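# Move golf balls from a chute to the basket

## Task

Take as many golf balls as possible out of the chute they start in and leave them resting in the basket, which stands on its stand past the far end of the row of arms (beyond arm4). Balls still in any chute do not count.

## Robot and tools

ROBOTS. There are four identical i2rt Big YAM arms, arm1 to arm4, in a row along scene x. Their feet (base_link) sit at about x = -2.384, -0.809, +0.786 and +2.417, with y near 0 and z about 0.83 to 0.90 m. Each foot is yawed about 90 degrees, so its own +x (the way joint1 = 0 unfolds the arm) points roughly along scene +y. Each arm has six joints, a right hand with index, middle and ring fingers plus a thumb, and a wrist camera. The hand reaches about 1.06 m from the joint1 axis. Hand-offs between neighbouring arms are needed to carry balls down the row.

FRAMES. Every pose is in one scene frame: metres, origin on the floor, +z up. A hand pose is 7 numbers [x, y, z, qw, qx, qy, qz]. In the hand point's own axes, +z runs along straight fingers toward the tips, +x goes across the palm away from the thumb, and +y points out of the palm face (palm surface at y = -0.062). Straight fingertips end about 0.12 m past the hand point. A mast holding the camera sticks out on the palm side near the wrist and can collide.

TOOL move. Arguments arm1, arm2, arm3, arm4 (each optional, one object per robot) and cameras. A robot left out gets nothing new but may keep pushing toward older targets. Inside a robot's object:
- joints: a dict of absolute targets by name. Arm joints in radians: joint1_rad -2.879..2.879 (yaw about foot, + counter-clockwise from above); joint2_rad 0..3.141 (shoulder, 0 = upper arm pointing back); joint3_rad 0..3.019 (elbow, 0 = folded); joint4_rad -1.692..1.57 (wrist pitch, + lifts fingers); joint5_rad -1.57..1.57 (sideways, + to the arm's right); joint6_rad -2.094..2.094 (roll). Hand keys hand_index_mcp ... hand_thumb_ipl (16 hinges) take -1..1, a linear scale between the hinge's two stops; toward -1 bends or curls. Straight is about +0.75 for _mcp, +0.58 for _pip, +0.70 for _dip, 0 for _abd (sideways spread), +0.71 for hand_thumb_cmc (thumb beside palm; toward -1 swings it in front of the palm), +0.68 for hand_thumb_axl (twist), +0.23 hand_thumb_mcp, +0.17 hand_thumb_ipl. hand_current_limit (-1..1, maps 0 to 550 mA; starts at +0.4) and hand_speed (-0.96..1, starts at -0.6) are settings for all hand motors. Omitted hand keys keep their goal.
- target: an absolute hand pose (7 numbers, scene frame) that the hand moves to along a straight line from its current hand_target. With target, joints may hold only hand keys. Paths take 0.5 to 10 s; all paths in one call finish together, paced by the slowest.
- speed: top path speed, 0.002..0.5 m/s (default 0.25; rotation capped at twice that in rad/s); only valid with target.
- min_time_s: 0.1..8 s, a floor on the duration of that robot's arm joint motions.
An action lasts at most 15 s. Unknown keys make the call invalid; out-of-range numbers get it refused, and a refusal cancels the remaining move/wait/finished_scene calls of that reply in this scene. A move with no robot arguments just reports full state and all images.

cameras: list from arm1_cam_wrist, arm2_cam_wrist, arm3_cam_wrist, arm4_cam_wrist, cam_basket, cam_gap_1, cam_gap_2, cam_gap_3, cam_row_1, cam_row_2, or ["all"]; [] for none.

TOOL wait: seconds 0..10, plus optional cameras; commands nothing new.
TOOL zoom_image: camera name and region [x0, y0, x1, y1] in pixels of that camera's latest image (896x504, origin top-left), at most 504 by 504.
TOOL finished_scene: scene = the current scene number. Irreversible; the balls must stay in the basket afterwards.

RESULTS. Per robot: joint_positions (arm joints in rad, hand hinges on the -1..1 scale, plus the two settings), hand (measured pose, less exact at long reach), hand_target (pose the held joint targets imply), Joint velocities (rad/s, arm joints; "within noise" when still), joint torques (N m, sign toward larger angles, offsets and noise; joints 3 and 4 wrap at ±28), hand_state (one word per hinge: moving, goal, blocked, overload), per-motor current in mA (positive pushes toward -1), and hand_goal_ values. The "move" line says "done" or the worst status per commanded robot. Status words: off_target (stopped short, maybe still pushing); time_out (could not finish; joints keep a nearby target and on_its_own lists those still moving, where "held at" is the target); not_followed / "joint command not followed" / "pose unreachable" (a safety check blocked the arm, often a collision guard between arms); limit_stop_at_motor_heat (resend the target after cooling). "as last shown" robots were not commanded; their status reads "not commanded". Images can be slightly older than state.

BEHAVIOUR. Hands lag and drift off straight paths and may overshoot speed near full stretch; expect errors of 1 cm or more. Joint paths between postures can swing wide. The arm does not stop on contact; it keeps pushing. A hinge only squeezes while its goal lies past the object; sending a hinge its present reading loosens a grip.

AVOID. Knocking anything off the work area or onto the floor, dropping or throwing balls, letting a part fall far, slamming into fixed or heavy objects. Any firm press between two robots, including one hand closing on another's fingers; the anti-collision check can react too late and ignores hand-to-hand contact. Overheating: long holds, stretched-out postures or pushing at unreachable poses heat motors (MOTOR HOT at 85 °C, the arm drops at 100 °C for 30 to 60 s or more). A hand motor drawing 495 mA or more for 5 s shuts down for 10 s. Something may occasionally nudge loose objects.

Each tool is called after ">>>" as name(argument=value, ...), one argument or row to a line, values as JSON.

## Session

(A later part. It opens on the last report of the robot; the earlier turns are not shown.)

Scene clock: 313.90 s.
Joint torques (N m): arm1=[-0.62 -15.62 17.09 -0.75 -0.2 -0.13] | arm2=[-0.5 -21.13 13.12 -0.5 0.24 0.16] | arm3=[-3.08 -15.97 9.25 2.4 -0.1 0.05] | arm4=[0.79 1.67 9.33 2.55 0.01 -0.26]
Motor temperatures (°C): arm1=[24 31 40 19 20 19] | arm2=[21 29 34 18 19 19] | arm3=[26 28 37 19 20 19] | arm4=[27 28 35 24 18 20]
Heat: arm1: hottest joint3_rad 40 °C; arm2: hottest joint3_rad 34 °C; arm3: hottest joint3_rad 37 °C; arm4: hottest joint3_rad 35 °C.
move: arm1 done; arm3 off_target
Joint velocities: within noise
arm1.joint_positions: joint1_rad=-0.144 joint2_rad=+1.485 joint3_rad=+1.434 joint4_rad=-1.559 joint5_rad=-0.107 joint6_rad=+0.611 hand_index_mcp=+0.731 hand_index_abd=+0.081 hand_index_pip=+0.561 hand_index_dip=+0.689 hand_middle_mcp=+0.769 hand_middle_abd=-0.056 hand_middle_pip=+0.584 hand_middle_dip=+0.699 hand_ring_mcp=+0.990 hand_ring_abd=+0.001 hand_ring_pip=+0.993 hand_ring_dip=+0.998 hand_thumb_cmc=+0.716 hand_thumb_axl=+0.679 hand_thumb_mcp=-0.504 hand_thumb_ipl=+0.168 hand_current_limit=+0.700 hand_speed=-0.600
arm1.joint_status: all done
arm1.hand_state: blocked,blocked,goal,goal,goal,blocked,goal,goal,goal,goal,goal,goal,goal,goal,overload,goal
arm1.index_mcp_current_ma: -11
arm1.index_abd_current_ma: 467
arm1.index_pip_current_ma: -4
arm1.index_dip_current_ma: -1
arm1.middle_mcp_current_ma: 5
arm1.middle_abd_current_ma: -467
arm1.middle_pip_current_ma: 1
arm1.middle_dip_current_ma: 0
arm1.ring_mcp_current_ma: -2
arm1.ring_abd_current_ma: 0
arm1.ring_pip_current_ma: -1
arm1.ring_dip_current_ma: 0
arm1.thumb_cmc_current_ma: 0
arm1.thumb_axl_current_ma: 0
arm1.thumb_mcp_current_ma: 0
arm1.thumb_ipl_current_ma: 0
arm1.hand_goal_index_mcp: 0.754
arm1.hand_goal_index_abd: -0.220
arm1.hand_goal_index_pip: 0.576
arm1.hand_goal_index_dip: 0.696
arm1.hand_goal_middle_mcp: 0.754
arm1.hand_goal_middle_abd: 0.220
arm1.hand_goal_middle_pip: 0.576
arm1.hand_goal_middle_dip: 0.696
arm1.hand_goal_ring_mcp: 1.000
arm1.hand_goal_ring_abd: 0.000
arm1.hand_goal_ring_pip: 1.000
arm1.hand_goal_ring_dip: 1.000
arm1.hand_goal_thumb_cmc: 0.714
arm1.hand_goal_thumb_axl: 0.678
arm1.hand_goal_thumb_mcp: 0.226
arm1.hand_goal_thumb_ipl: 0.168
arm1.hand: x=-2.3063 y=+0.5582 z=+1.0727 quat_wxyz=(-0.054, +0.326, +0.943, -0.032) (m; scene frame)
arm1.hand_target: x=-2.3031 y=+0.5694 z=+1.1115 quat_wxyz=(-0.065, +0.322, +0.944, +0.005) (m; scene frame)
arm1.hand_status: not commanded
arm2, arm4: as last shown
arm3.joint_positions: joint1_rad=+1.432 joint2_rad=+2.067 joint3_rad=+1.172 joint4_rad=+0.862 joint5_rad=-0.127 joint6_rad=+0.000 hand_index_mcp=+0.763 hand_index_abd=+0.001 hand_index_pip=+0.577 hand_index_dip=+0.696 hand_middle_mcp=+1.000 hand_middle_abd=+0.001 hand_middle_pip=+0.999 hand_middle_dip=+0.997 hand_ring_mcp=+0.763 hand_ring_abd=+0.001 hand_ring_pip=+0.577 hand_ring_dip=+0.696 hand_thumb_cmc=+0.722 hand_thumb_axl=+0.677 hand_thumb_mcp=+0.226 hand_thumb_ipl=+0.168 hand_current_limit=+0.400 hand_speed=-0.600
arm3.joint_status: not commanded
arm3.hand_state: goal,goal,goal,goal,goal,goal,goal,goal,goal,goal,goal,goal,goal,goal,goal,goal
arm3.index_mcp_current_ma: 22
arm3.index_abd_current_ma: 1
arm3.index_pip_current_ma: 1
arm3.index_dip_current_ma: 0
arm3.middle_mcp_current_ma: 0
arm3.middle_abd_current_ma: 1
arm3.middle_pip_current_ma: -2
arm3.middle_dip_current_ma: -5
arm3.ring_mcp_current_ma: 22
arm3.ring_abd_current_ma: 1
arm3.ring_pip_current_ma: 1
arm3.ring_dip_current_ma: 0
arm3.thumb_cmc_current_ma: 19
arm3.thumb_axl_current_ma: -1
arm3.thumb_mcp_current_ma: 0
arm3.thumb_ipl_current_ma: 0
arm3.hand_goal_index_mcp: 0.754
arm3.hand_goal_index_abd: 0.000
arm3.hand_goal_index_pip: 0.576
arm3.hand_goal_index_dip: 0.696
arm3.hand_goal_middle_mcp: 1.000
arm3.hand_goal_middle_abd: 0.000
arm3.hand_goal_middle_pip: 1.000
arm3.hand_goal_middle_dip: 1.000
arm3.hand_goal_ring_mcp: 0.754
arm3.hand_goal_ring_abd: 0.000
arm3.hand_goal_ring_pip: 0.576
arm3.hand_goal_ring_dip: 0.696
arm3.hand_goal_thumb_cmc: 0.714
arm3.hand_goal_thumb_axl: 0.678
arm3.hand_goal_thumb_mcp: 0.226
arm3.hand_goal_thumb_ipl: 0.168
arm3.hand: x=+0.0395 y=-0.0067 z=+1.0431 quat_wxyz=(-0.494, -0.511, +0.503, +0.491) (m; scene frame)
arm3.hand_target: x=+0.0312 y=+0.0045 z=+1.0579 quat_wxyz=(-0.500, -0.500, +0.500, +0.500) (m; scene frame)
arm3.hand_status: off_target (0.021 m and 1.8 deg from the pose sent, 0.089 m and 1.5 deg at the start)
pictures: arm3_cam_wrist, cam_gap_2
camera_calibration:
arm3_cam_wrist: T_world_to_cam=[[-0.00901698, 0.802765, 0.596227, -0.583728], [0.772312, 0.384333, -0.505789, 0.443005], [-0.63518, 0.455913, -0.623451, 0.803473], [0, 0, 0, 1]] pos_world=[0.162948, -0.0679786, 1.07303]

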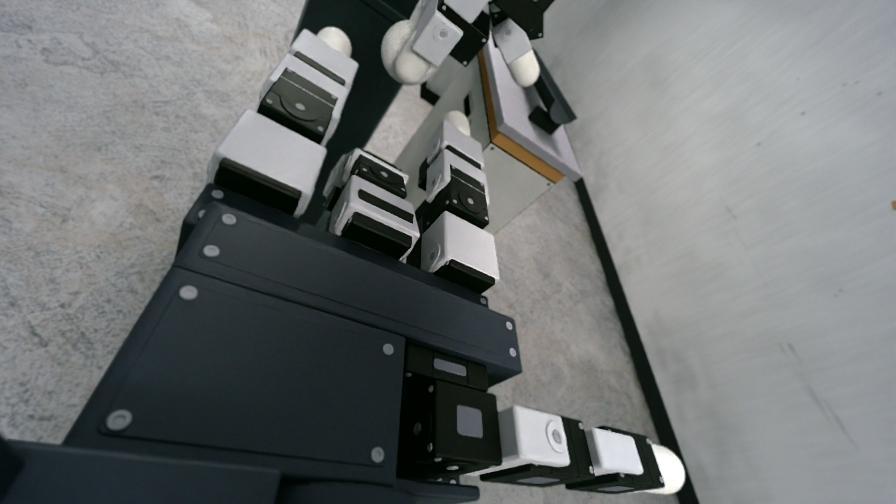

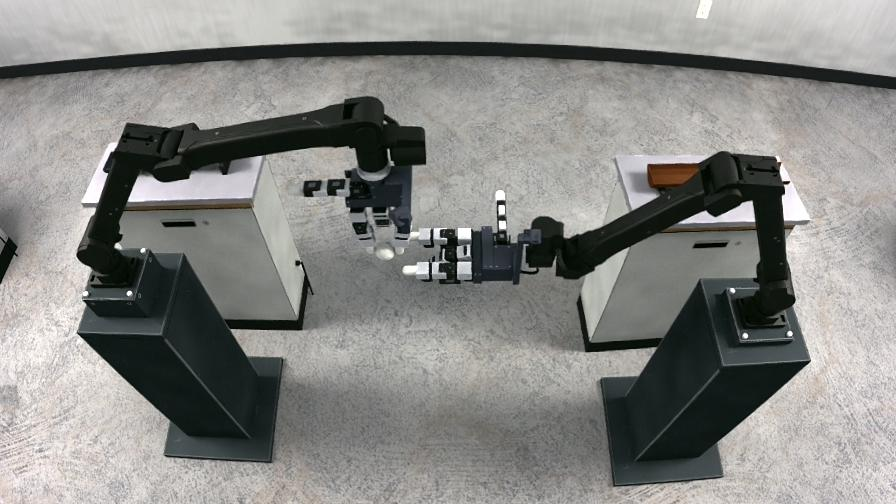

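>>> move(
  arm3={"target": [-0.015, 0.008, 1.062, -0.5, -0.5, 0.5, 0.5], "speed": 0.06},
  cameras=["cam_gap_2", "arm3_cam_wrist"],
)

>>> zoom_image(
  camera="arm3_cam_wrist",
  region=[280, 0, 580, 200],
)

>>> zoom_image(
  camera="cam_gap_2",
  region=[340, 180, 490, 300],
)

Scene clock: 317.93 s.
Joint torques (N m): arm1=[-0.67 -15.62 17.11 -0.79 -0.21 -0.13] | arm2=[-0.44 -21.19 13.15 -0.49 0.25 0.16] | arm3=[-2.84 -17.2 9.94 2.4 0.04 0.05] | arm4=[0.79 1.55 9.32 2.55 0.01 -0.27]
Motor temperatures (°C): arm1=[24 31 42 19 20 19] | arm2=[21 30 35 18 19 19] | arm3=[26 28 37 19 20 19] | arm4=[27 28 35 24 18 20]
Heat: arm1: hottest joint3_rad 42 °C; arm2: hottest joint3_rad 35 °C; arm3: hottest joint3_rad 37 °C; arm4: hottest joint3_rad 35 °C.
move: arm3 off_target
Joint velocities: within noise
arm1, arm2, arm4: as last shown
arm1.joint_positions: joint1_rad=-0.144 joint2_rad=+1.485 joint3_rad=+1.434 joint4_rad=-1.559 joint5_rad=-0.107 joint6_rad=+0.610 hand_index_mcp=+0.731 hand_index_abd=+0.081 hand_index_pip=+0.561 hand_index_dip=+0.689 hand_middle_mcp=+0.769 hand_middle_abd=-0.056 hand_middle_pip=+0.584 hand_middle_dip=+0.699 hand_ring_mcp=+0.990 hand_ring_abd=+0.001 hand_ring_pip=+0.993 hand_ring_dip=+0.998 hand_thumb_cmc=+0.716 hand_thumb_axl=+0.679 hand_thumb_mcp=-0.504 hand_thumb_ipl=+0.168 hand_current_limit=+0.700 hand_speed=-0.600
arm1.index_abd_current_ma: 468
arm3.joint_positions: joint1_rad=+1.432 joint2_rad=+2.140 joint3_rad=+1.326 joint4_rad=+0.777 joint5_rad=-0.126 joint6_rad=+0.000 hand_index_mcp=+0.763 hand_index_abd=+0.001 hand_index_pip=+0.577 hand_index_dip=+0.696 hand_middle_mcp=+1.000 hand_middle_abd=+0.001 hand_middle_pip=+0.999 hand_middle_dip=+0.997 hand_ring_mcp=+0.763 hand_ring_abd=+0.001 hand_ring_pip=+0.577 hand_ring_dip=+0.696 hand_thumb_cmc=+0.722 hand_thumb_axl=+0.677 hand_thumb_mcp=+0.226 hand_thumb_ipl=+0.168 hand_current_limit=+0.400 hand_speed=-0.600
arm3.joint_status: not commanded
arm3.hand_state: goal,goal,goal,goal,goal,goal,goal,goal,goal,goal,goal,goal,goal,goal,goal,goal
arm3.index_mcp_current_ma: 22
arm3.index_abd_current_ma: 1
arm3.index_pip_current_ma: 1
arm3.index_dip_current_ma: 0
arm3.middle_mcp_current_ma: 0
arm3.middle_abd_current_ma: 1
arm3.middle_pip_current_ma: -2
arm3.middle_dip_current_ma: -5
arm3.ring_mcp_current_ma: 22
arm3.ring_abd_current_ma: 1
arm3.ring_pip_current_ma: 1
arm3.ring_dip_current_ma: 0
arm3.thumb_cmc_current_ma: 19
arm3.thumb_axl_current_ma: -1
arm3.thumb_mcp_current_ma: 0
arm3.thumb_ipl_current_ma: 0
arm3.hand_goal_index_mcp: 0.754
arm3.hand_goal_index_abd: 0.000
arm3.hand_goal_index_pip: 0.576
arm3.hand_goal_index_dip: 0.696
arm3.hand_goal_middle_mcp: 1.000
arm3.hand_goal_middle_abd: 0.000
arm3.hand_goal_middle_pip: 1.000
arm3.hand_goal_middle_dip: 1.000
arm3.hand_goal_ring_mcp: 0.754
arm3.hand_goal_ring_abd: 0.000
arm3.hand_goal_ring_pip: 0.576
arm3.hand_goal_ring_dip: 0.696
arm3.hand_goal_thumb_cmc: 0.714
arm3.hand_goal_thumb_axl: 0.678
arm3.hand_goal_thumb_mcp: 0.226
arm3.hand_goal_thumb_ipl: 0.168
arm3.hand: x=-0.0052 y=-0.0013 z=+1.0453 quat_wxyz=(-0.494, -0.511, +0.504, +0.491) (m; scene frame)
arm3.hand_target: x=-0.0136 y=+0.0079 z=+1.0620 quat_wxyz=(-0.500, -0.500, +0.500, +0.500) (m; scene frame)
arm3.hand_status: off_target (0.022 m and 1.9 deg from the pose sent, 0.059 m and 1.8 deg at the start)
pictures: arm3_cam_wrist, cam_gap_2
camera_calibration:
arm3_cam_wrist: T_world_to_cam=[[-0.00973676, 0.802924, 0.596002, -0.589541], [0.773741, 0.383609, -0.504151, 0.474934], [-0.633427, 0.456242, -0.624991, 0.775569], [0, 0, 0, 1]] pos_world=[0.11805, -0.0626796, 1.07553]

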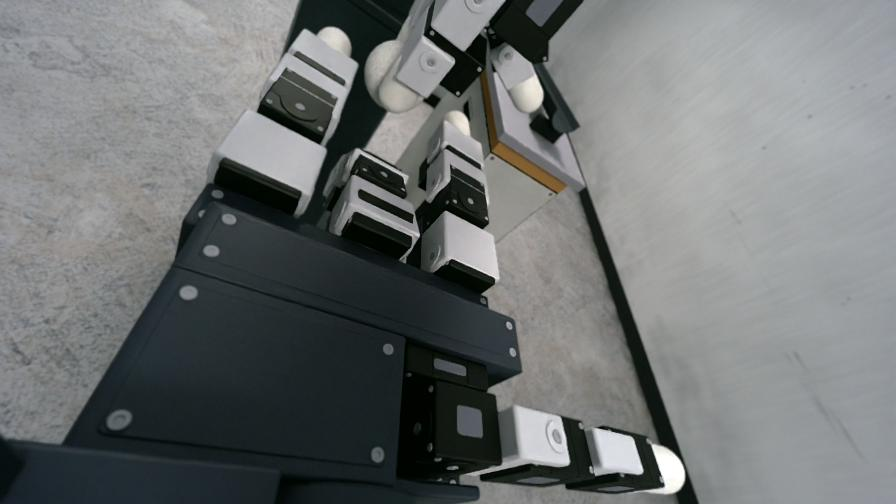

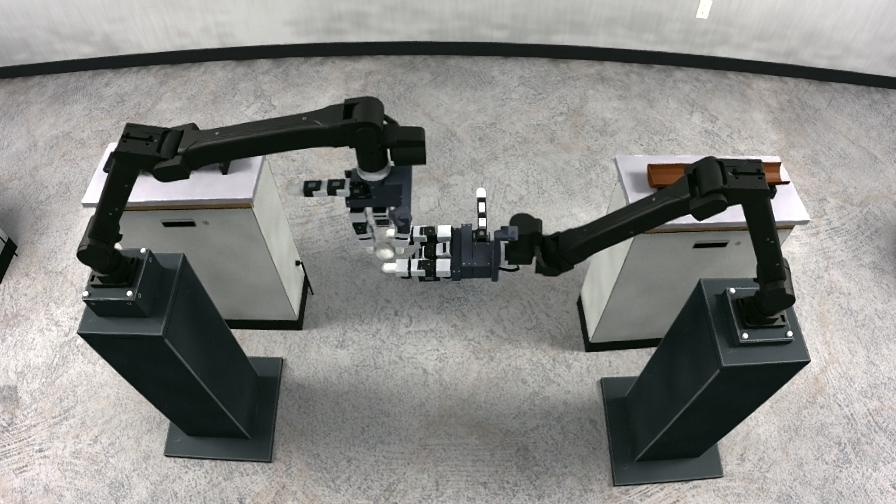

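Scaled by 1.680 from the camera's 896x504 image, which has a finer 1280x720 frame.

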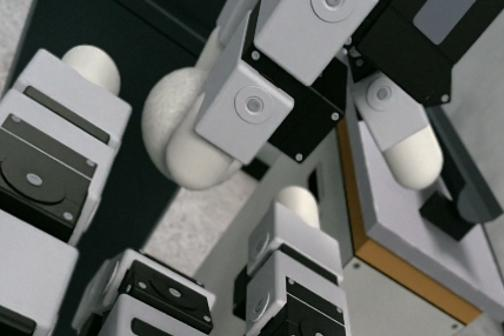

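Scaled by 3.360 from the camera's 896x504 image, which has a finer 1280x720 frame.

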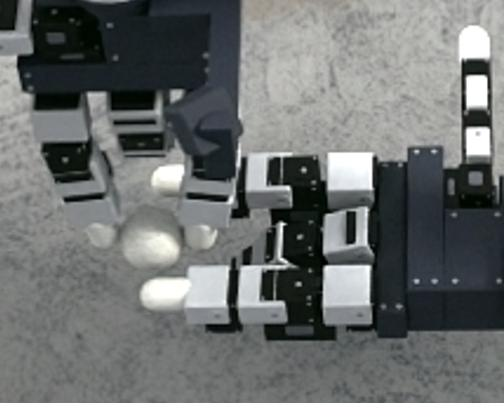

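>>> move(
  arm3={"target": [-0.029, 0.009, 1.065, -0.5, -0.5, 0.5, 0.5], "speed": 0.05},
  cameras=["cam_gap_2", "arm3_cam_wrist"],
)

>>> zoom_image(
  camera="cam_gap_2",
  region=[340, 180, 490, 300],
)

Scene clock: 320.73 s.
Joint torques (N m): arm1=[-0.62 -15.62 17.13 -0.75 -0.22 -0.13] | arm2=[-0.38 -21.25 13.12 -0.54 0.25 0.16] | arm3=[-2.78 -17.55 10.17 2.39 0.04 0.05] | arm4=[0.73 1.67 9.33 2.54 0.01 -0.27]
Motor temperatures (°C): arm1=[24 31 42 19 20 19] | arm2=[21 30 35 18 19 19] | arm3=[26 29 38 19 20 19] | arm4=[27 28 35 24 18 20]
Heat: arm1: hottest joint3_rad 42 °C; arm2: hottest joint3_rad 35 °C; arm3: hottest joint3_rad 38 °C; arm4: hottest joint3_rad 35 °C.
move: arm3 off_target
Joint velocities: within noise
arm1, arm2, arm4: as last shown
arm3.joint_positions: joint1_rad=+1.432 joint2_rad=+2.160 joint3_rad=+1.377 joint4_rad=+0.746 joint5_rad=-0.125 joint6_rad=+0.000 hand_index_mcp=+0.763 hand_index_abd=+0.001 hand_index_pip=+0.577 hand_index_dip=+0.696 hand_middle_mcp=+1.000 hand_middle_abd=+0.001 hand_middle_pip=+0.999 hand_middle_dip=+0.997 hand_ring_mcp=+0.763 hand_ring_abd=+0.001 hand_ring_pip=+0.577 hand_ring_dip=+0.696 hand_thumb_cmc=+0.722 hand_thumb_axl=+0.677 hand_thumb_mcp=+0.226 hand_thumb_ipl=+0.168 hand_current_limit=+0.400 hand_speed=-0.600
arm3.joint_status: not commanded
arm3.hand_state: goal,goal,goal,goal,goal,goal,goal,goal,goal,goal,goal,goal,goal,goal,goal,goal
arm3.index_mcp_current_ma: 22
arm3.index_abd_current_ma: 1
arm3.index_pip_current_ma: 1
arm3.index_dip_current_ma: 0
arm3.middle_mcp_current_ma: 0
arm3.middle_abd_current_ma: 1
arm3.middle_pip_current_ma: -2
arm3.middle_dip_current_ma: -5
arm3.ring_mcp_current_ma: 22
arm3.ring_abd_current_ma: 1
arm3.ring_pip_current_ma: 1
arm3.ring_dip_current_ma: 0
arm3.thumb_cmc_current_ma: 19
arm3.thumb_axl_current_ma: -1
arm3.thumb_mcp_current_ma: 0
arm3.thumb_ipl_current_ma: 0
arm3.hand_goal_index_mcp: 0.754
arm3.hand_goal_index_abd: 0.000
arm3.hand_goal_index_pip: 0.576
arm3.hand_goal_index_dip: 0.696
arm3.hand_goal_middle_mcp: 1.000
arm3.hand_goal_middle_abd: 0.000
arm3.hand_goal_middle_pip: 1.000
arm3.hand_goal_middle_dip: 1.000
arm3.hand_goal_ring_mcp: 0.754
arm3.hand_goal_ring_abd: 0.000
arm3.hand_goal_ring_pip: 0.576
arm3.hand_goal_ring_dip: 0.696
arm3.hand_goal_thumb_cmc: 0.714
arm3.hand_goal_thumb_axl: 0.678
arm3.hand_goal_thumb_mcp: 0.226
arm3.hand_goal_thumb_ipl: 0.168
arm3.hand: x=-0.0191 y=+0.0005 z=+1.0481 quat_wxyz=(-0.493, -0.511, +0.504, +0.491) (m; scene frame)
arm3.hand_target: x=-0.0275 y=+0.0089 z=+1.0651 quat_wxyz=(-0.500, -0.500, +0.500, +0.500) (m; scene frame)
arm3.hand_status: off_target (0.021 m and 1.9 deg from the pose sent, 0.033 m and 1.9 deg at the start)
pictures: arm3_cam_wrist, cam_gap_2
camera_calibration:
arm3_cam_wrist: T_world_to_cam=[[-0.00907248, 0.802964, 0.595959, -0.592651], [0.774359, 0.382724, -0.503875, 0.486149], [-0.632681, 0.456915, -0.625255, 0.76797], [0, 0, 0, 1]] pos_world=[0.104049, -0.0610808, 1.07833]

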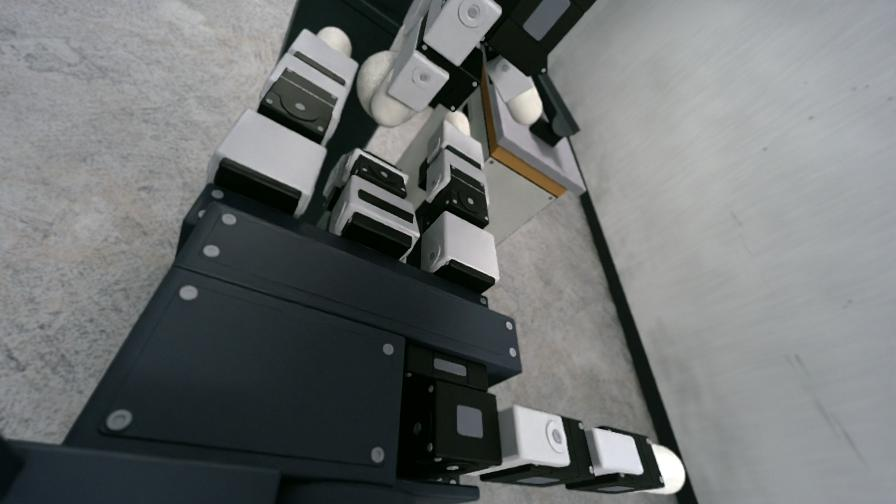

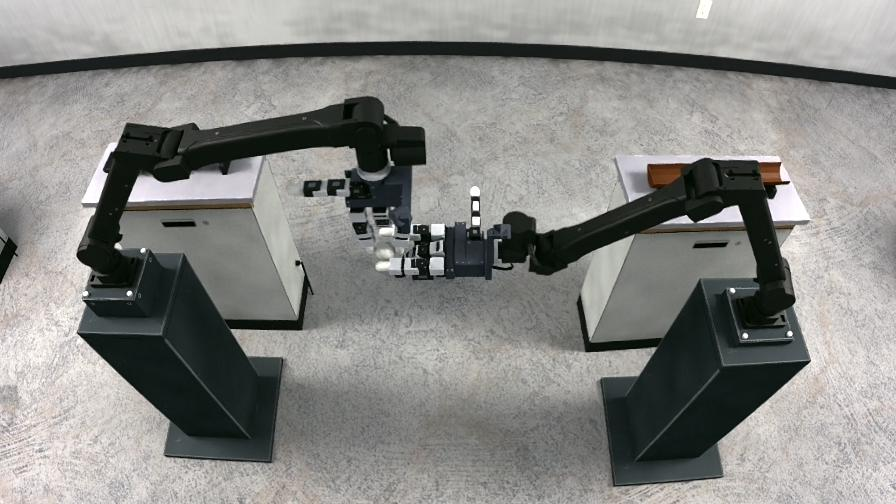

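Scaled by 3.360 from the camera's 896x504 image, which has a finer 1280x720 frame.

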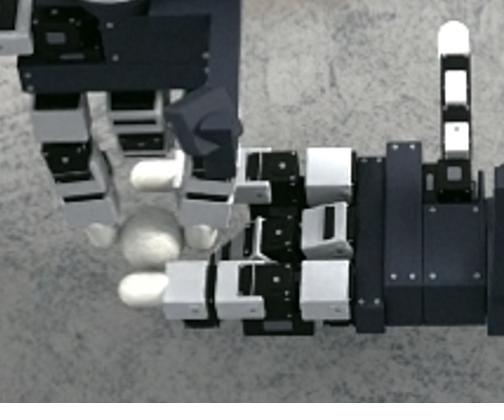

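>>> move(
  arm3={"joints": {"hand_index_abd": -0.22, "hand_ring_abd": 0.22}},
)

>>> move(
  arm3={"joints": {"hand_index_abd": -0.45, "hand_ring_abd": 0.47}},
  cameras=["cam_gap_2", "arm3_cam_wrist"],
)

>>> zoom_image(
  camera="arm3_cam_wrist",
  region=[280, 0, 580, 200],
)

>>> zoom_image(
  camera="cam_gap_2",
  region=[340, 180, 490, 300],
)

Scene clock: 322.73 s.
Joint torques (N m): arm1=[-0.67 -15.62 17.11 -0.83 -0.2 -0.14] | arm2=[-0.5 -21.07 13.12 -0.51 0.28 0.17] | arm3=[-2.78 -17.61 10.14 2.4 0.17 0.06] | arm4=[0.73 1.55 9.33 2.52 0.01 -0.26]
Motor temperatures (°C): arm1=[24 31 43 19 20 19] | arm2=[21 30 35 18 19 19] | arm3=[26 29 38 19 20 19] | arm4=[27 28 35 24 18 20]
Heat: arm1: hottest joint3_rad 43 °C; arm2: hottest joint3_rad 35 °C; arm3: hottest joint3_rad 38 °C; arm4: hottest joint3_rad 35 °C.
move: arm3 off_target
Joint velocities: within noise
arm1, arm2, arm4: as last shown
arm2.joint_positions: joint1_rad=-1.565 joint2_rad=+2.223 joint3_rad=+2.388 joint4_rad=-1.699 joint5_rad=+0.011 joint6_rad=+1.586 hand_index_mcp=+0.765 hand_index_abd=-0.146 hand_index_pip=+0.582 hand_index_dip=+0.698 hand_middle_mcp=+0.996 hand_middle_abd=+0.000 hand_middle_pip=+0.999 hand_middle_dip=+0.997 hand_ring_mcp=+0.755 hand_ring_abd=+0.184 hand_ring_pip=+0.577 hand_ring_dip=+0.696 hand_thumb_cmc=+0.716 hand_thumb_axl=+0.677 hand_thumb_mcp=+0.223 hand_thumb_ipl=+0.168 hand_current_limit=+0.700 hand_speed=-0.600
arm2.index_pip_current_ma: 1
arm2.ring_mcp_current_ma: 0
arm2.hand: x=-0.1409 y=-0.1125 z=+1.1019 quat_wxyz=(+0.001, +1.000, +0.014, +0.025) (m; scene frame)
arm3.joint_positions: joint1_rad=+1.432 joint2_rad=+2.160 joint3_rad=+1.378 joint4_rad=+0.746 joint5_rad=-0.128 joint6_rad=+0.000 hand_index_mcp=+0.763 hand_index_abd=-0.175 hand_index_pip=+0.577 hand_index_dip=+0.696 hand_middle_mcp=+1.000 hand_middle_abd=+0.001 hand_middle_pip=+0.999 hand_middle_dip=+0.997 hand_ring_mcp=+0.764 hand_ring_abd=+0.149 hand_ring_pip=+0.578 hand_ring_dip=+0.696 hand_thumb_cmc=+0.722 hand_thumb_axl=+0.677 hand_thumb_mcp=+0.226 hand_thumb_ipl=+0.168 hand_current_limit=+0.400 hand_speed=-0.600
arm3.joint_status: hand_index_abd off_target (ended at -0.175, target -0.220); hand_ring_abd off_target (ended at +0.149, target +0.220)
arm3.hand_state: goal,blocked,goal,goal,goal,goal,goal,goal,goal,blocked,goal,goal,goal,goal,goal,goal
arm3.index_mcp_current_ma: 22
arm3.index_abd_current_ma: 127
arm3.index_pip_current_ma: 1
arm3.index_dip_current_ma: 0
arm3.middle_mcp_current_ma: 0
arm3.middle_abd_current_ma: 1
arm3.middle_pip_current_ma: -2
arm3.middle_dip_current_ma: -5
arm3.ring_mcp_current_ma: 25
arm3.ring_abd_current_ma: -220
arm3.ring_pip_current_ma: 3
arm3.ring_dip_current_ma: 0
arm3.thumb_cmc_current_ma: 19
arm3.thumb_axl_current_ma: -1
arm3.thumb_mcp_current_ma: 0
arm3.thumb_ipl_current_ma: 0
arm3.hand_goal_index_mcp: 0.754
arm3.hand_goal_index_abd: -0.220
arm3.hand_goal_index_pip: 0.576
arm3.hand_goal_index_dip: 0.696
arm3.hand_goal_middle_mcp: 1.000
arm3.hand_goal_middle_abd: 0.000
arm3.hand_goal_middle_pip: 1.000
arm3.hand_goal_middle_dip: 1.000
arm3.hand_goal_ring_mcp: 0.754
arm3.hand_goal_ring_abd: 0.220
arm3.hand_goal_ring_pip: 0.576
arm3.hand_goal_ring_dip: 0.696
arm3.hand_goal_thumb_cmc: 0.714
arm3.hand_goal_thumb_axl: 0.678
arm3.hand_goal_thumb_mcp: 0.226
arm3.hand_goal_thumb_ipl: 0.168
arm3.hand: x=-0.0193 y=-0.0001 z=+1.0480 quat_wxyz=(-0.494, -0.512, +0.504, +0.490) (m; scene frame)
arm3.hand_target: x=-0.0275 y=+0.0089 z=+1.0651 quat_wxyz=(-0.500, -0.500, +0.500, +0.500) (m; scene frame)
arm3.hand_status: not commanded
pictures: none

Scene clock: 323.30 s.
Joint torques (N m): arm1=[-0.62 -15.38 17.11 -0.72 -0.21 -0.14] | arm2=[-0.44 -21.13 13.11 -0.5 0.28 0.17] | arm3=[-2.78 -17.61 10.14 2.4 0.17 0.05] | arm4=[0.73 1.61 9.31 2.52 0.01 -0.26]
Motor temperatures (°C): arm1=[24 31 43 19 20 19] | arm2=[21 31 35 18 19 19] | arm3=[26 29 38 19 20 19] | arm4=[27 28 35 24 18 20]
Heat: arm1: hottest joint3_rad 43 °C; arm2: hottest joint3_rad 35 °C; arm3: hottest joint3_rad 38 °C; arm4: hottest joint3_rad 35 °C.
move: arm3 off_target
Joint velocities: within noise
arm1, arm2, arm4: as last shown
arm2.index_abd_current_ma: 467
arm3.joint_positions: joint1_rad=+1.432 joint2_rad=+2.160 joint3_rad=+1.378 joint4_rad=+0.746 joint5_rad=-0.128 joint6_rad=+0.000 hand_index_mcp=+0.763 hand_index_abd=-0.177 hand_index_pip=+0.577 hand_index_dip=+0.696 hand_middle_mcp=+1.000 hand_middle_abd=+0.001 hand_middle_pip=+0.999 hand_middle_dip=+0.997 hand_ring_mcp=+0.764 hand_ring_abd=+0.149 hand_ring_pip=+0.578 hand_ring_dip=+0.696 hand_thumb_cmc=+0.722 hand_thumb_axl=+0.677 hand_thumb_mcp=+0.226 hand_thumb_ipl=+0.168 hand_current_limit=+0.400 hand_speed=-0.600
arm3.joint_status: hand_index_abd off_target (ended at -0.177, target -0.450); hand_ring_abd off_target (ended at +0.149, target +0.470)
arm3.hand_state: goal,blocked,goal,goal,goal,goal,goal,goal,goal,blocked,goal,goal,goal,goal,goal,goal
arm3.index_mcp_current_ma: 22
arm3.index_abd_current_ma: 385
arm3.index_pip_current_ma: 1
arm3.index_dip_current_ma: 0
arm3.middle_mcp_current_ma: 0
arm3.middle_abd_current_ma: 1
arm3.middle_pip_current_ma: -2
arm3.middle_dip_current_ma: -5
arm3.ring_mcp_current_ma: 25
arm3.ring_abd_current_ma: -385
arm3.ring_pip_current_ma: 3
arm3.ring_dip_current_ma: 0
arm3.thumb_cmc_current_ma: 19
arm3.thumb_axl_current_ma: -1
arm3.thumb_mcp_current_ma: 0
arm3.thumb_ipl_current_ma: 0
arm3.hand_goal_index_mcp: 0.754
arm3.hand_goal_index_abd: -0.450
arm3.hand_goal_index_pip: 0.576
arm3.hand_goal_index_dip: 0.696
arm3.hand_goal_middle_mcp: 1.000
arm3.hand_goal_middle_abd: 0.000
arm3.hand_goal_middle_pip: 1.000
arm3.hand_goal_middle_dip: 1.000
arm3.hand_goal_ring_mcp: 0.754
arm3.hand_goal_ring_abd: 0.470
arm3.hand_goal_ring_pip: 0.576
arm3.hand_goal_ring_dip: 0.696
arm3.hand_goal_thumb_cmc: 0.714
arm3.hand_goal_thumb_axl: 0.678
arm3.hand_goal_thumb_mcp: 0.226
arm3.hand_goal_thumb_ipl: 0.168
arm3.hand: x=-0.0193 y=-0.0001 z=+1.0480 quat_wxyz=(-0.494, -0.512, +0.504, +0.490) (m; scene frame)
arm3.hand_target: x=-0.0275 y=+0.0089 z=+1.0651 quat_wxyz=(-0.500, -0.500, +0.500, +0.500) (m; scene frame)
arm3.hand_status: not commanded
pictures: arm3_cam_wrist, cam_gap_2
camera_calibration:
arm3_cam_wrist: T_world_to_cam=[[-0.0115193, 0.802972, 0.595905, -0.592259], [0.773203, 0.385039, -0.503888, 0.486383], [-0.634055, 0.454951, -0.625296, 0.768146], [0, 0, 0, 1]] pos_world=[0.104151, -0.0611777, 1.07833]

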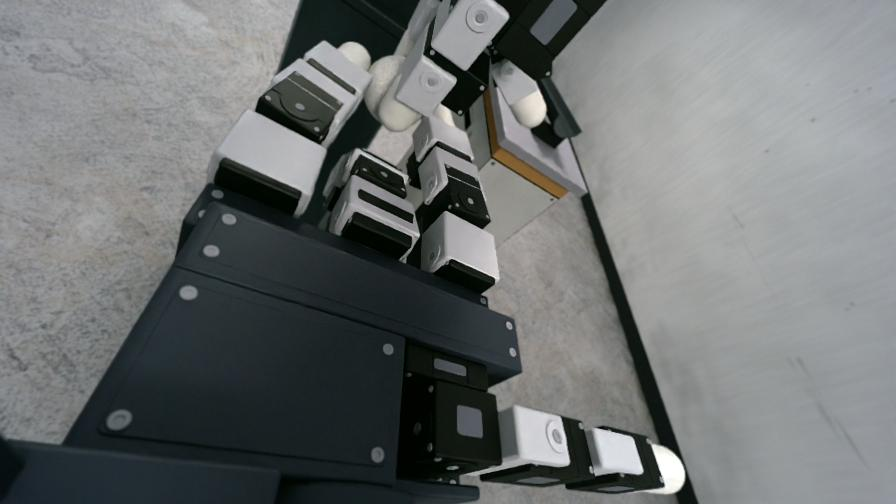

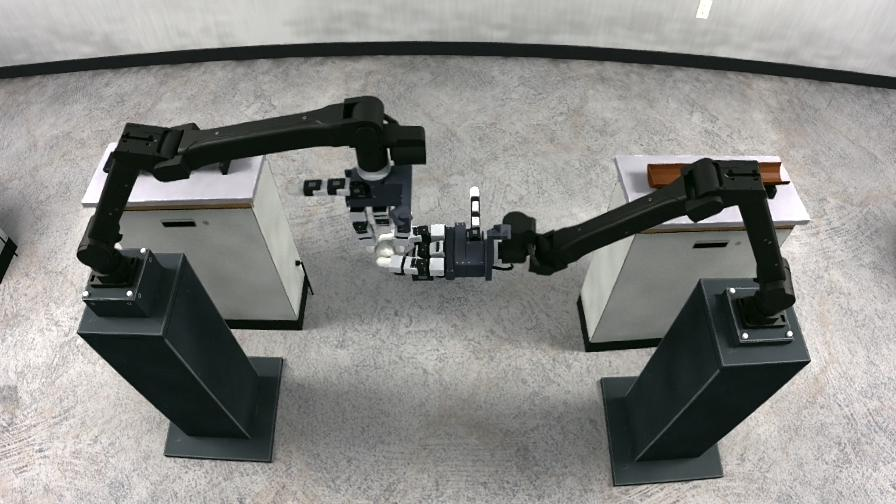

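Scaled by 1.680 from the camera's 896x504 image, which has a finer 1280x720 frame.

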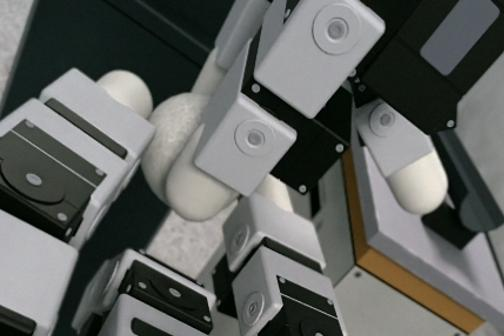

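Scaled by 3.360 from the camera's 896x504 image, which has a finer 1280x720 frame.

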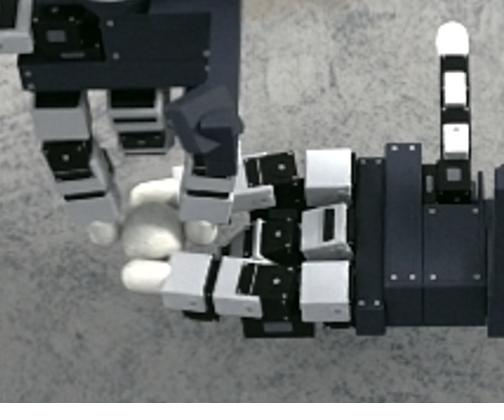

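>>> move(
  arm2={"joints": {"hand_index_abd": 0.0, "hand_ring_abd": 0.0}},
  cameras=["cam_gap_2", "arm3_cam_wrist"],
)

Scene clock: 330.40 s.
Joint torques (N m): arm1=[-0.5 -15.68 17.11 -0.77 -0.22 -0.14] | arm2=[-0.44 -21.19 13.12 -0.55 0.24 0.15] | arm3=[-2.78 -18.08 10.11 2.59 0.04 0.05] | arm4=[0.79 1.55 9.31 2.54 0.01 -0.26]
Motor temperatures (°C): arm1=[24 31 44 19 20 19] | arm2=[21 32 35 18 19 19] | arm3=[26 29 40 19 20 19] | arm4=[27 28 35 24 18 20]
Heat: arm1: hottest joint3_rad 44 °C; arm2: hottest joint3_rad 35 °C; arm3: hottest joint3_rad 40 °C; arm4: hottest joint3_rad 35 °C.
move: arm2 done
Joint velocities: within noise
arm1, arm3, arm4: as last shown
arm2.joint_positions: joint1_rad=-1.565 joint2_rad=+2.223 joint3_rad=+2.388 joint4_rad=-1.699 joint5_rad=+0.012 joint6_rad=+1.586 hand_index_mcp=+0.755 hand_index_abd=-0.003 hand_index_pip=+0.578 hand_index_dip=+0.698 hand_middle_mcp=+0.996 hand_middle_abd=+0.000 hand_middle_pip=+0.999 hand_middle_dip=+0.997 hand_ring_mcp=+0.755 hand_ring_abd=+0.003 hand_ring_pip=+0.577 hand_ring_dip=+0.696 hand_thumb_cmc=+0.716 hand_thumb_axl=+0.677 hand_thumb_mcp=+0.223 hand_thumb_ipl=+0.168 hand_current_limit=+0.700 hand_speed=-0.600
arm2.joint_status: all done
arm2.hand_state: goal,goal,goal,goal,goal,goal,goal,goal,goal,goal,goal,goal,goal,goal,goal,goal
arm2.index_mcp_current_ma: 0
arm2.index_abd_current_ma: 0
arm2.index_pip_current_ma: 0
arm2.index_dip_current_ma: 0
arm2.middle_mcp_current_ma: 0
arm2.middle_abd_current_ma: 0
arm2.middle_pip_current_ma: 0
arm2.middle_dip_current_ma: 0
arm2.ring_mcp_current_ma: 0
arm2.ring_abd_current_ma: 0
arm2.ring_pip_current_ma: 0
arm2.ring_dip_current_ma: 0
arm2.thumb_cmc_current_ma: 0
arm2.thumb_axl_current_ma: 0
arm2.thumb_mcp_current_ma: 0
arm2.thumb_ipl_current_ma: 0
arm2.hand_goal_index_mcp: 0.754
arm2.hand_goal_index_abd: 0.000
arm2.hand_goal_index_pip: 0.576
arm2.hand_goal_index_dip: 0.696
arm2.hand_goal_middle_mcp: 1.000
arm2.hand_goal_middle_abd: 0.000
arm2.hand_goal_middle_pip: 1.000
arm2.hand_goal_middle_dip: 1.000
arm2.hand_goal_ring_mcp: 0.754
arm2.hand_goal_ring_abd: 0.000
arm2.hand_goal_ring_pip: 0.576
arm2.hand_goal_ring_dip: 0.696
arm2.hand_goal_thumb_cmc: 0.714
arm2.hand_goal_thumb_axl: 0.678
arm2.hand_goal_thumb_mcp: 0.226
arm2.hand_goal_thumb_ipl: 0.168
arm2.hand: x=-0.1409 y=-0.1130 z=+1.1020 quat_wxyz=(+0.002, +1.000, +0.014, +0.025) (m; scene frame)
arm2.hand_target: x=-0.1361 y=-0.1220 z=+1.1145 quat_wxyz=(+0.002, +0.999, +0.004, +0.039) (m; scene frame)
arm2.hand_status: not commanded
arm3.joint_positions: joint1_rad=+1.432 joint2_rad=+2.166 joint3_rad=+1.378 joint4_rad=+0.742 joint5_rad=-0.125 joint6_rad=+0.000 hand_index_mcp=+0.765 hand_index_abd=-0.177 hand_index_pip=+0.579 hand_index_dip=+0.696 hand_middle_mcp=+1.000 hand_middle_abd=+0.001 hand_middle_pip=+0.999 hand_middle_dip=+0.997 hand_ring_mcp=+0.765 hand_ring_abd=+0.149 hand_ring_pip=+0.579 hand_ring_dip=+0.696 hand_thumb_cmc=+0.722 hand_thumb_axl=+0.677 hand_thumb_mcp=+0.226 hand_thumb_ipl=+0.168 hand_current_limit=+0.400 hand_speed=-0.600
arm3.index_mcp_current_ma: 29
arm3.index_pip_current_ma: 5
arm3.ring_mcp_current_ma: 30
arm3.ring_pip_current_ma: 5
arm3.hand: x=-0.0200 y=+0.0006 z=+1.0422 quat_wxyz=(-0.491, -0.513, +0.507, +0.488) (m; scene frame)
arm3.hand_target: x=-0.0275 y=+0.0089 z=+1.0650 quat_wxyz=(-0.500, -0.500, +0.500, +0.500) (m; scene frame)
pictures: arm3_cam_wrist, cam_gap_2
camera_calibration:
arm3_cam_wrist: T_world_to_cam=[[-0.0147865, 0.803627, 0.594949, -0.588374], [0.779335, 0.38204, -0.496671, 0.476396], [-0.626433, 0.456321, -0.631944, 0.770759], [0, 0, 0, 1]] pos_world=[0.102857, -0.0608818, 1.07374]

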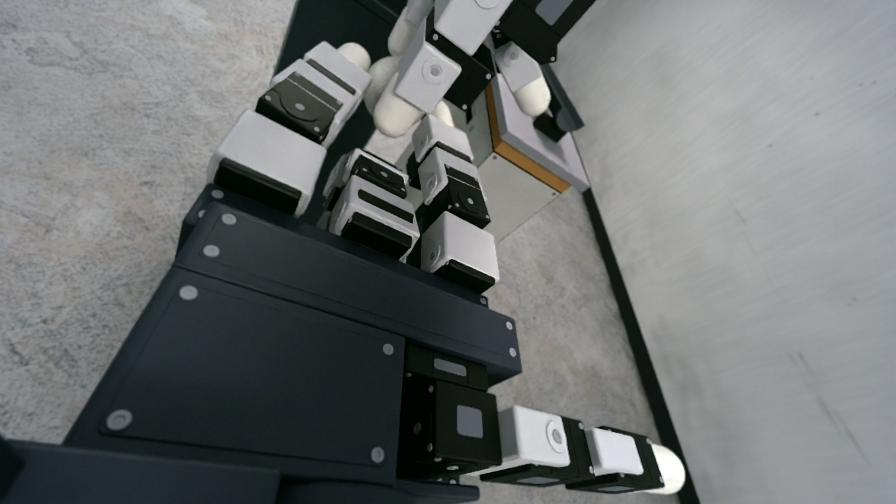

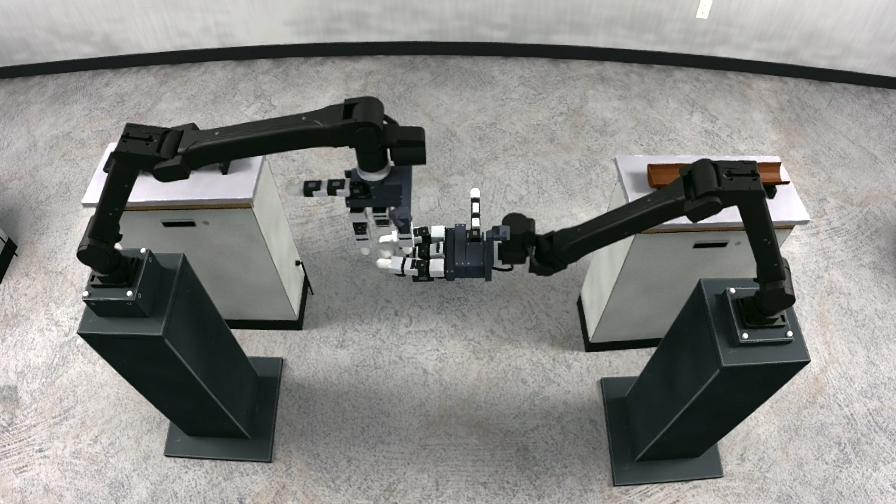

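>>> move(
  arm2={"target": [-0.136, -0.122, 1.21, 0, 1, 0, 0.02], "speed": 0.1},
  arm3={"joints": {"hand_current_limit": 0.7}},
  cameras=["cam_gap_2", "arm3_cam_wrist"],
)

>>> zoom_image(
  camera="arm3_cam_wrist",
  region=[250, 0, 550, 200],
)

Scene clock: 332.93 s.
Joint torques (N m): arm1=[-0.62 -15.5 17.11 -0.79 -0.22 -0.14] | arm2=[0.21 -22.71 12.81 -0.13 0.29 0.04] | arm3=[-2.78 -18.08 10.13 2.59 0.04 0.06] | arm4=[0.79 1.61 9.33 2.55 0.01 -0.27]
Motor temperatures (°C): arm1=[24 31 45 19 20 19] | arm2=[21 32 35 18 19 19] | arm3=[26 29 40 19 20 19] | arm4=[27 28 35 24 18 20]
Heat: arm1: hottest joint3_rad 45 °C; arm2: hottest joint3_rad 35 °C; arm3: hottest joint3_rad 40 °C; arm4: hottest joint3_rad 35 °C.
move: arm2 off_target; arm3 done
Joint velocities: within noise
arm1, arm4: as last shown
arm2.joint_positions: joint1_rad=-1.565 joint2_rad=+2.152 joint3_rad=+2.469 joint4_rad=-1.699 joint5_rad=+0.039 joint6_rad=+1.572 hand_index_mcp=+0.755 hand_index_abd=-0.003 hand_index_pip=+0.578 hand_index_dip=+0.698 hand_middle_mcp=+0.996 hand_middle_abd=+0.000 hand_middle_pip=+0.999 hand_middle_dip=+0.997 hand_ring_mcp=+0.755 hand_ring_abd=+0.003 hand_ring_pip=+0.577 hand_ring_dip=+0.696 hand_thumb_cmc=+0.716 hand_thumb_axl=+0.677 hand_thumb_mcp=+0.223 hand_thumb_ipl=+0.168 hand_current_limit=+0.700 hand_speed=-0.600
arm2.joint_status: not commanded
arm2.hand_state: goal,goal,goal,goal,goal,goal,goal,goal,goal,goal,goal,goal,goal,goal,goal,goal
arm2.index_mcp_current_ma: 0
arm2.index_abd_current_ma: 0
arm2.index_pip_current_ma: 0
arm2.index_dip_current_ma: 0
arm2.middle_mcp_current_ma: 0
arm2.middle_abd_current_ma: 0
arm2.middle_pip_current_ma: 0
arm2.middle_dip_current_ma: 0
arm2.ring_mcp_current_ma: 0
arm2.ring_abd_current_ma: 0
arm2.ring_pip_current_ma: 0
arm2.ring_dip_current_ma: 0
arm2.thumb_cmc_current_ma: 0
arm2.thumb_axl_current_ma: 0
arm2.thumb_mcp_current_ma: 0
arm2.thumb_ipl_current_ma: 0
arm2.hand_goal_index_mcp: 0.754
arm2.hand_goal_index_abd: 0.000
arm2.hand_goal_index_pip: 0.576
arm2.hand_goal_index_dip: 0.696
arm2.hand_goal_middle_mcp: 1.000
arm2.hand_goal_middle_abd: 0.000
arm2.hand_goal_middle_pip: 1.000
arm2.hand_goal_middle_dip: 1.000
arm2.hand_goal_ring_mcp: 0.754
arm2.hand_goal_ring_abd: 0.000
arm2.hand_goal_ring_pip: 0.576
arm2.hand_goal_ring_dip: 0.696
arm2.hand_goal_thumb_cmc: 0.714
arm2.hand_goal_thumb_axl: 0.678
arm2.hand_goal_thumb_mcp: 0.226
arm2.hand_goal_thumb_ipl: 0.168
arm2.hand: x=-0.1364 y=-0.1183 z=+1.1813 quat_wxyz=(+0.013, +0.995, +0.019, +0.101) (m; scene frame)
arm2.hand_target: x=-0.1375 y=-0.1219 z=+1.2091 quat_wxyz=(+0.015, +0.992, +0.020, +0.125) (m; scene frame)
arm2.hand_status: off_target (0.029 m and 9.7 deg from the pose sent, 0.108 m and 1.7 deg at the start; a joint's target at an end of its range on 45 of 45 steps)
arm3.joint_positions: joint1_rad=+1.432 joint2_rad=+2.166 joint3_rad=+1.378 joint4_rad=+0.742 joint5_rad=-0.125 joint6_rad=+0.000 hand_index_mcp=+0.765 hand_index_abd=-0.177 hand_index_pip=+0.579 hand_index_dip=+0.696 hand_middle_mcp=+1.000 hand_middle_abd=+0.001 hand_middle_pip=+0.999 hand_middle_dip=+0.997 hand_ring_mcp=+0.765 hand_ring_abd=+0.151 hand_ring_pip=+0.579 hand_ring_dip=+0.696 hand_thumb_cmc=+0.722 hand_thumb_axl=+0.677 hand_thumb_mcp=+0.226 hand_thumb_ipl=+0.168 hand_current_limit=+0.700 hand_speed=-0.600
arm3.joint_status: all done
arm3.hand_state: goal,blocked,goal,goal,goal,goal,goal,goal,goal,blocked,goal,goal,goal,goal,goal,goal
arm3.index_mcp_current_ma: 29
arm3.index_abd_current_ma: 468
arm3.index_pip_current_ma: 5
arm3.index_dip_current_ma: 0
arm3.middle_mcp_current_ma: 0
arm3.middle_abd_current_ma: 1
arm3.middle_pip_current_ma: -2
arm3.middle_dip_current_ma: -5
arm3.ring_mcp_current_ma: 30
arm3.ring_abd_current_ma: -467
arm3.ring_pip_current_ma: 5
arm3.ring_dip_current_ma: 0
arm3.thumb_cmc_current_ma: 19
arm3.thumb_axl_current_ma: -1
arm3.thumb_mcp_current_ma: 0
arm3.thumb_ipl_current_ma: 0
arm3.hand_goal_index_mcp: 0.754
arm3.hand_goal_index_abd: -0.450
arm3.hand_goal_index_pip: 0.576
arm3.hand_goal_index_dip: 0.696
arm3.hand_goal_middle_mcp: 1.000
arm3.hand_goal_middle_abd: 0.000
arm3.hand_goal_middle_pip: 1.000
arm3.hand_goal_middle_dip: 1.000
arm3.hand_goal_ring_mcp: 0.754
arm3.hand_goal_ring_abd: 0.470
arm3.hand_goal_ring_pip: 0.576
arm3.hand_goal_ring_dip: 0.696
arm3.hand_goal_thumb_cmc: 0.714
arm3.hand_goal_thumb_axl: 0.678
arm3.hand_goal_thumb_mcp: 0.226
arm3.hand_goal_thumb_ipl: 0.168
arm3.hand: x=-0.0200 y=+0.0006 z=+1.0422 quat_wxyz=(-0.491, -0.513, +0.507, +0.488) (m; scene frame)
arm3.hand_target: x=-0.0275 y=+0.0089 z=+1.0650 quat_wxyz=(-0.500, -0.500, +0.500, +0.500) (m; scene frame)
arm3.hand_status: not commanded
pictures: arm3_cam_wrist, cam_gap_2
camera_calibration:
arm3_cam_wrist: T_world_to_cam=[[-0.0147865, 0.803627, 0.594949, -0.588374], [0.779335, 0.38204, -0.496671, 0.476396], [-0.626433, 0.456321, -0.631944, 0.770759], [0, 0, 0, 1]] pos_world=[0.102857, -0.0608818, 1.07374]

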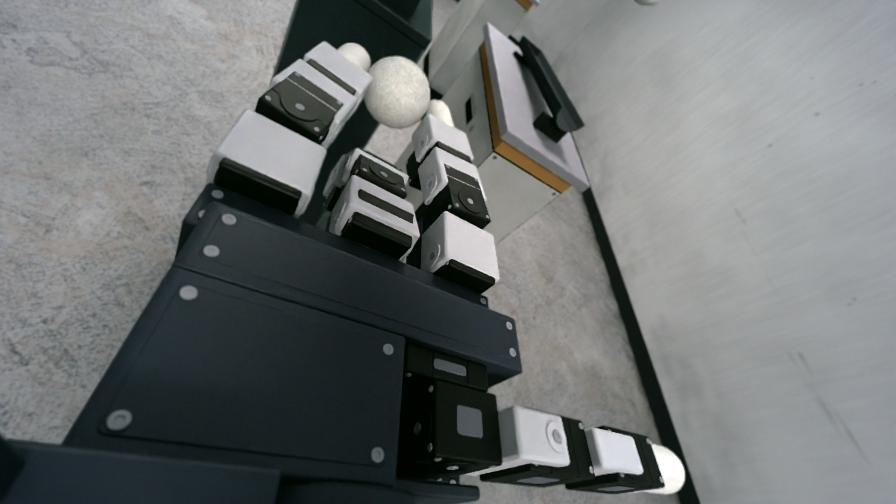

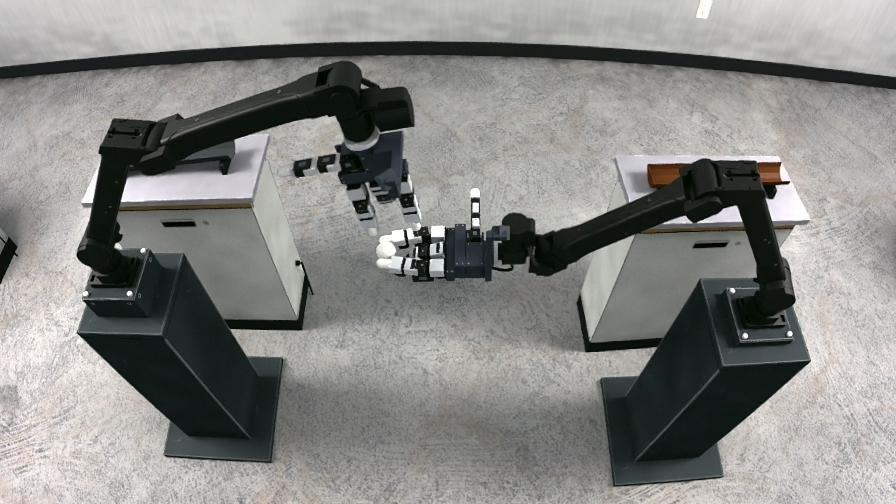

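Scaled by 1.680 from the camera's 896x504 image, which has a finer 1280x720 frame.

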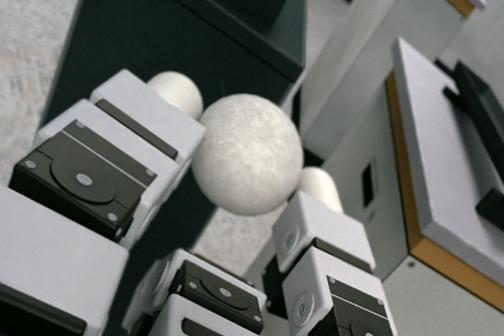

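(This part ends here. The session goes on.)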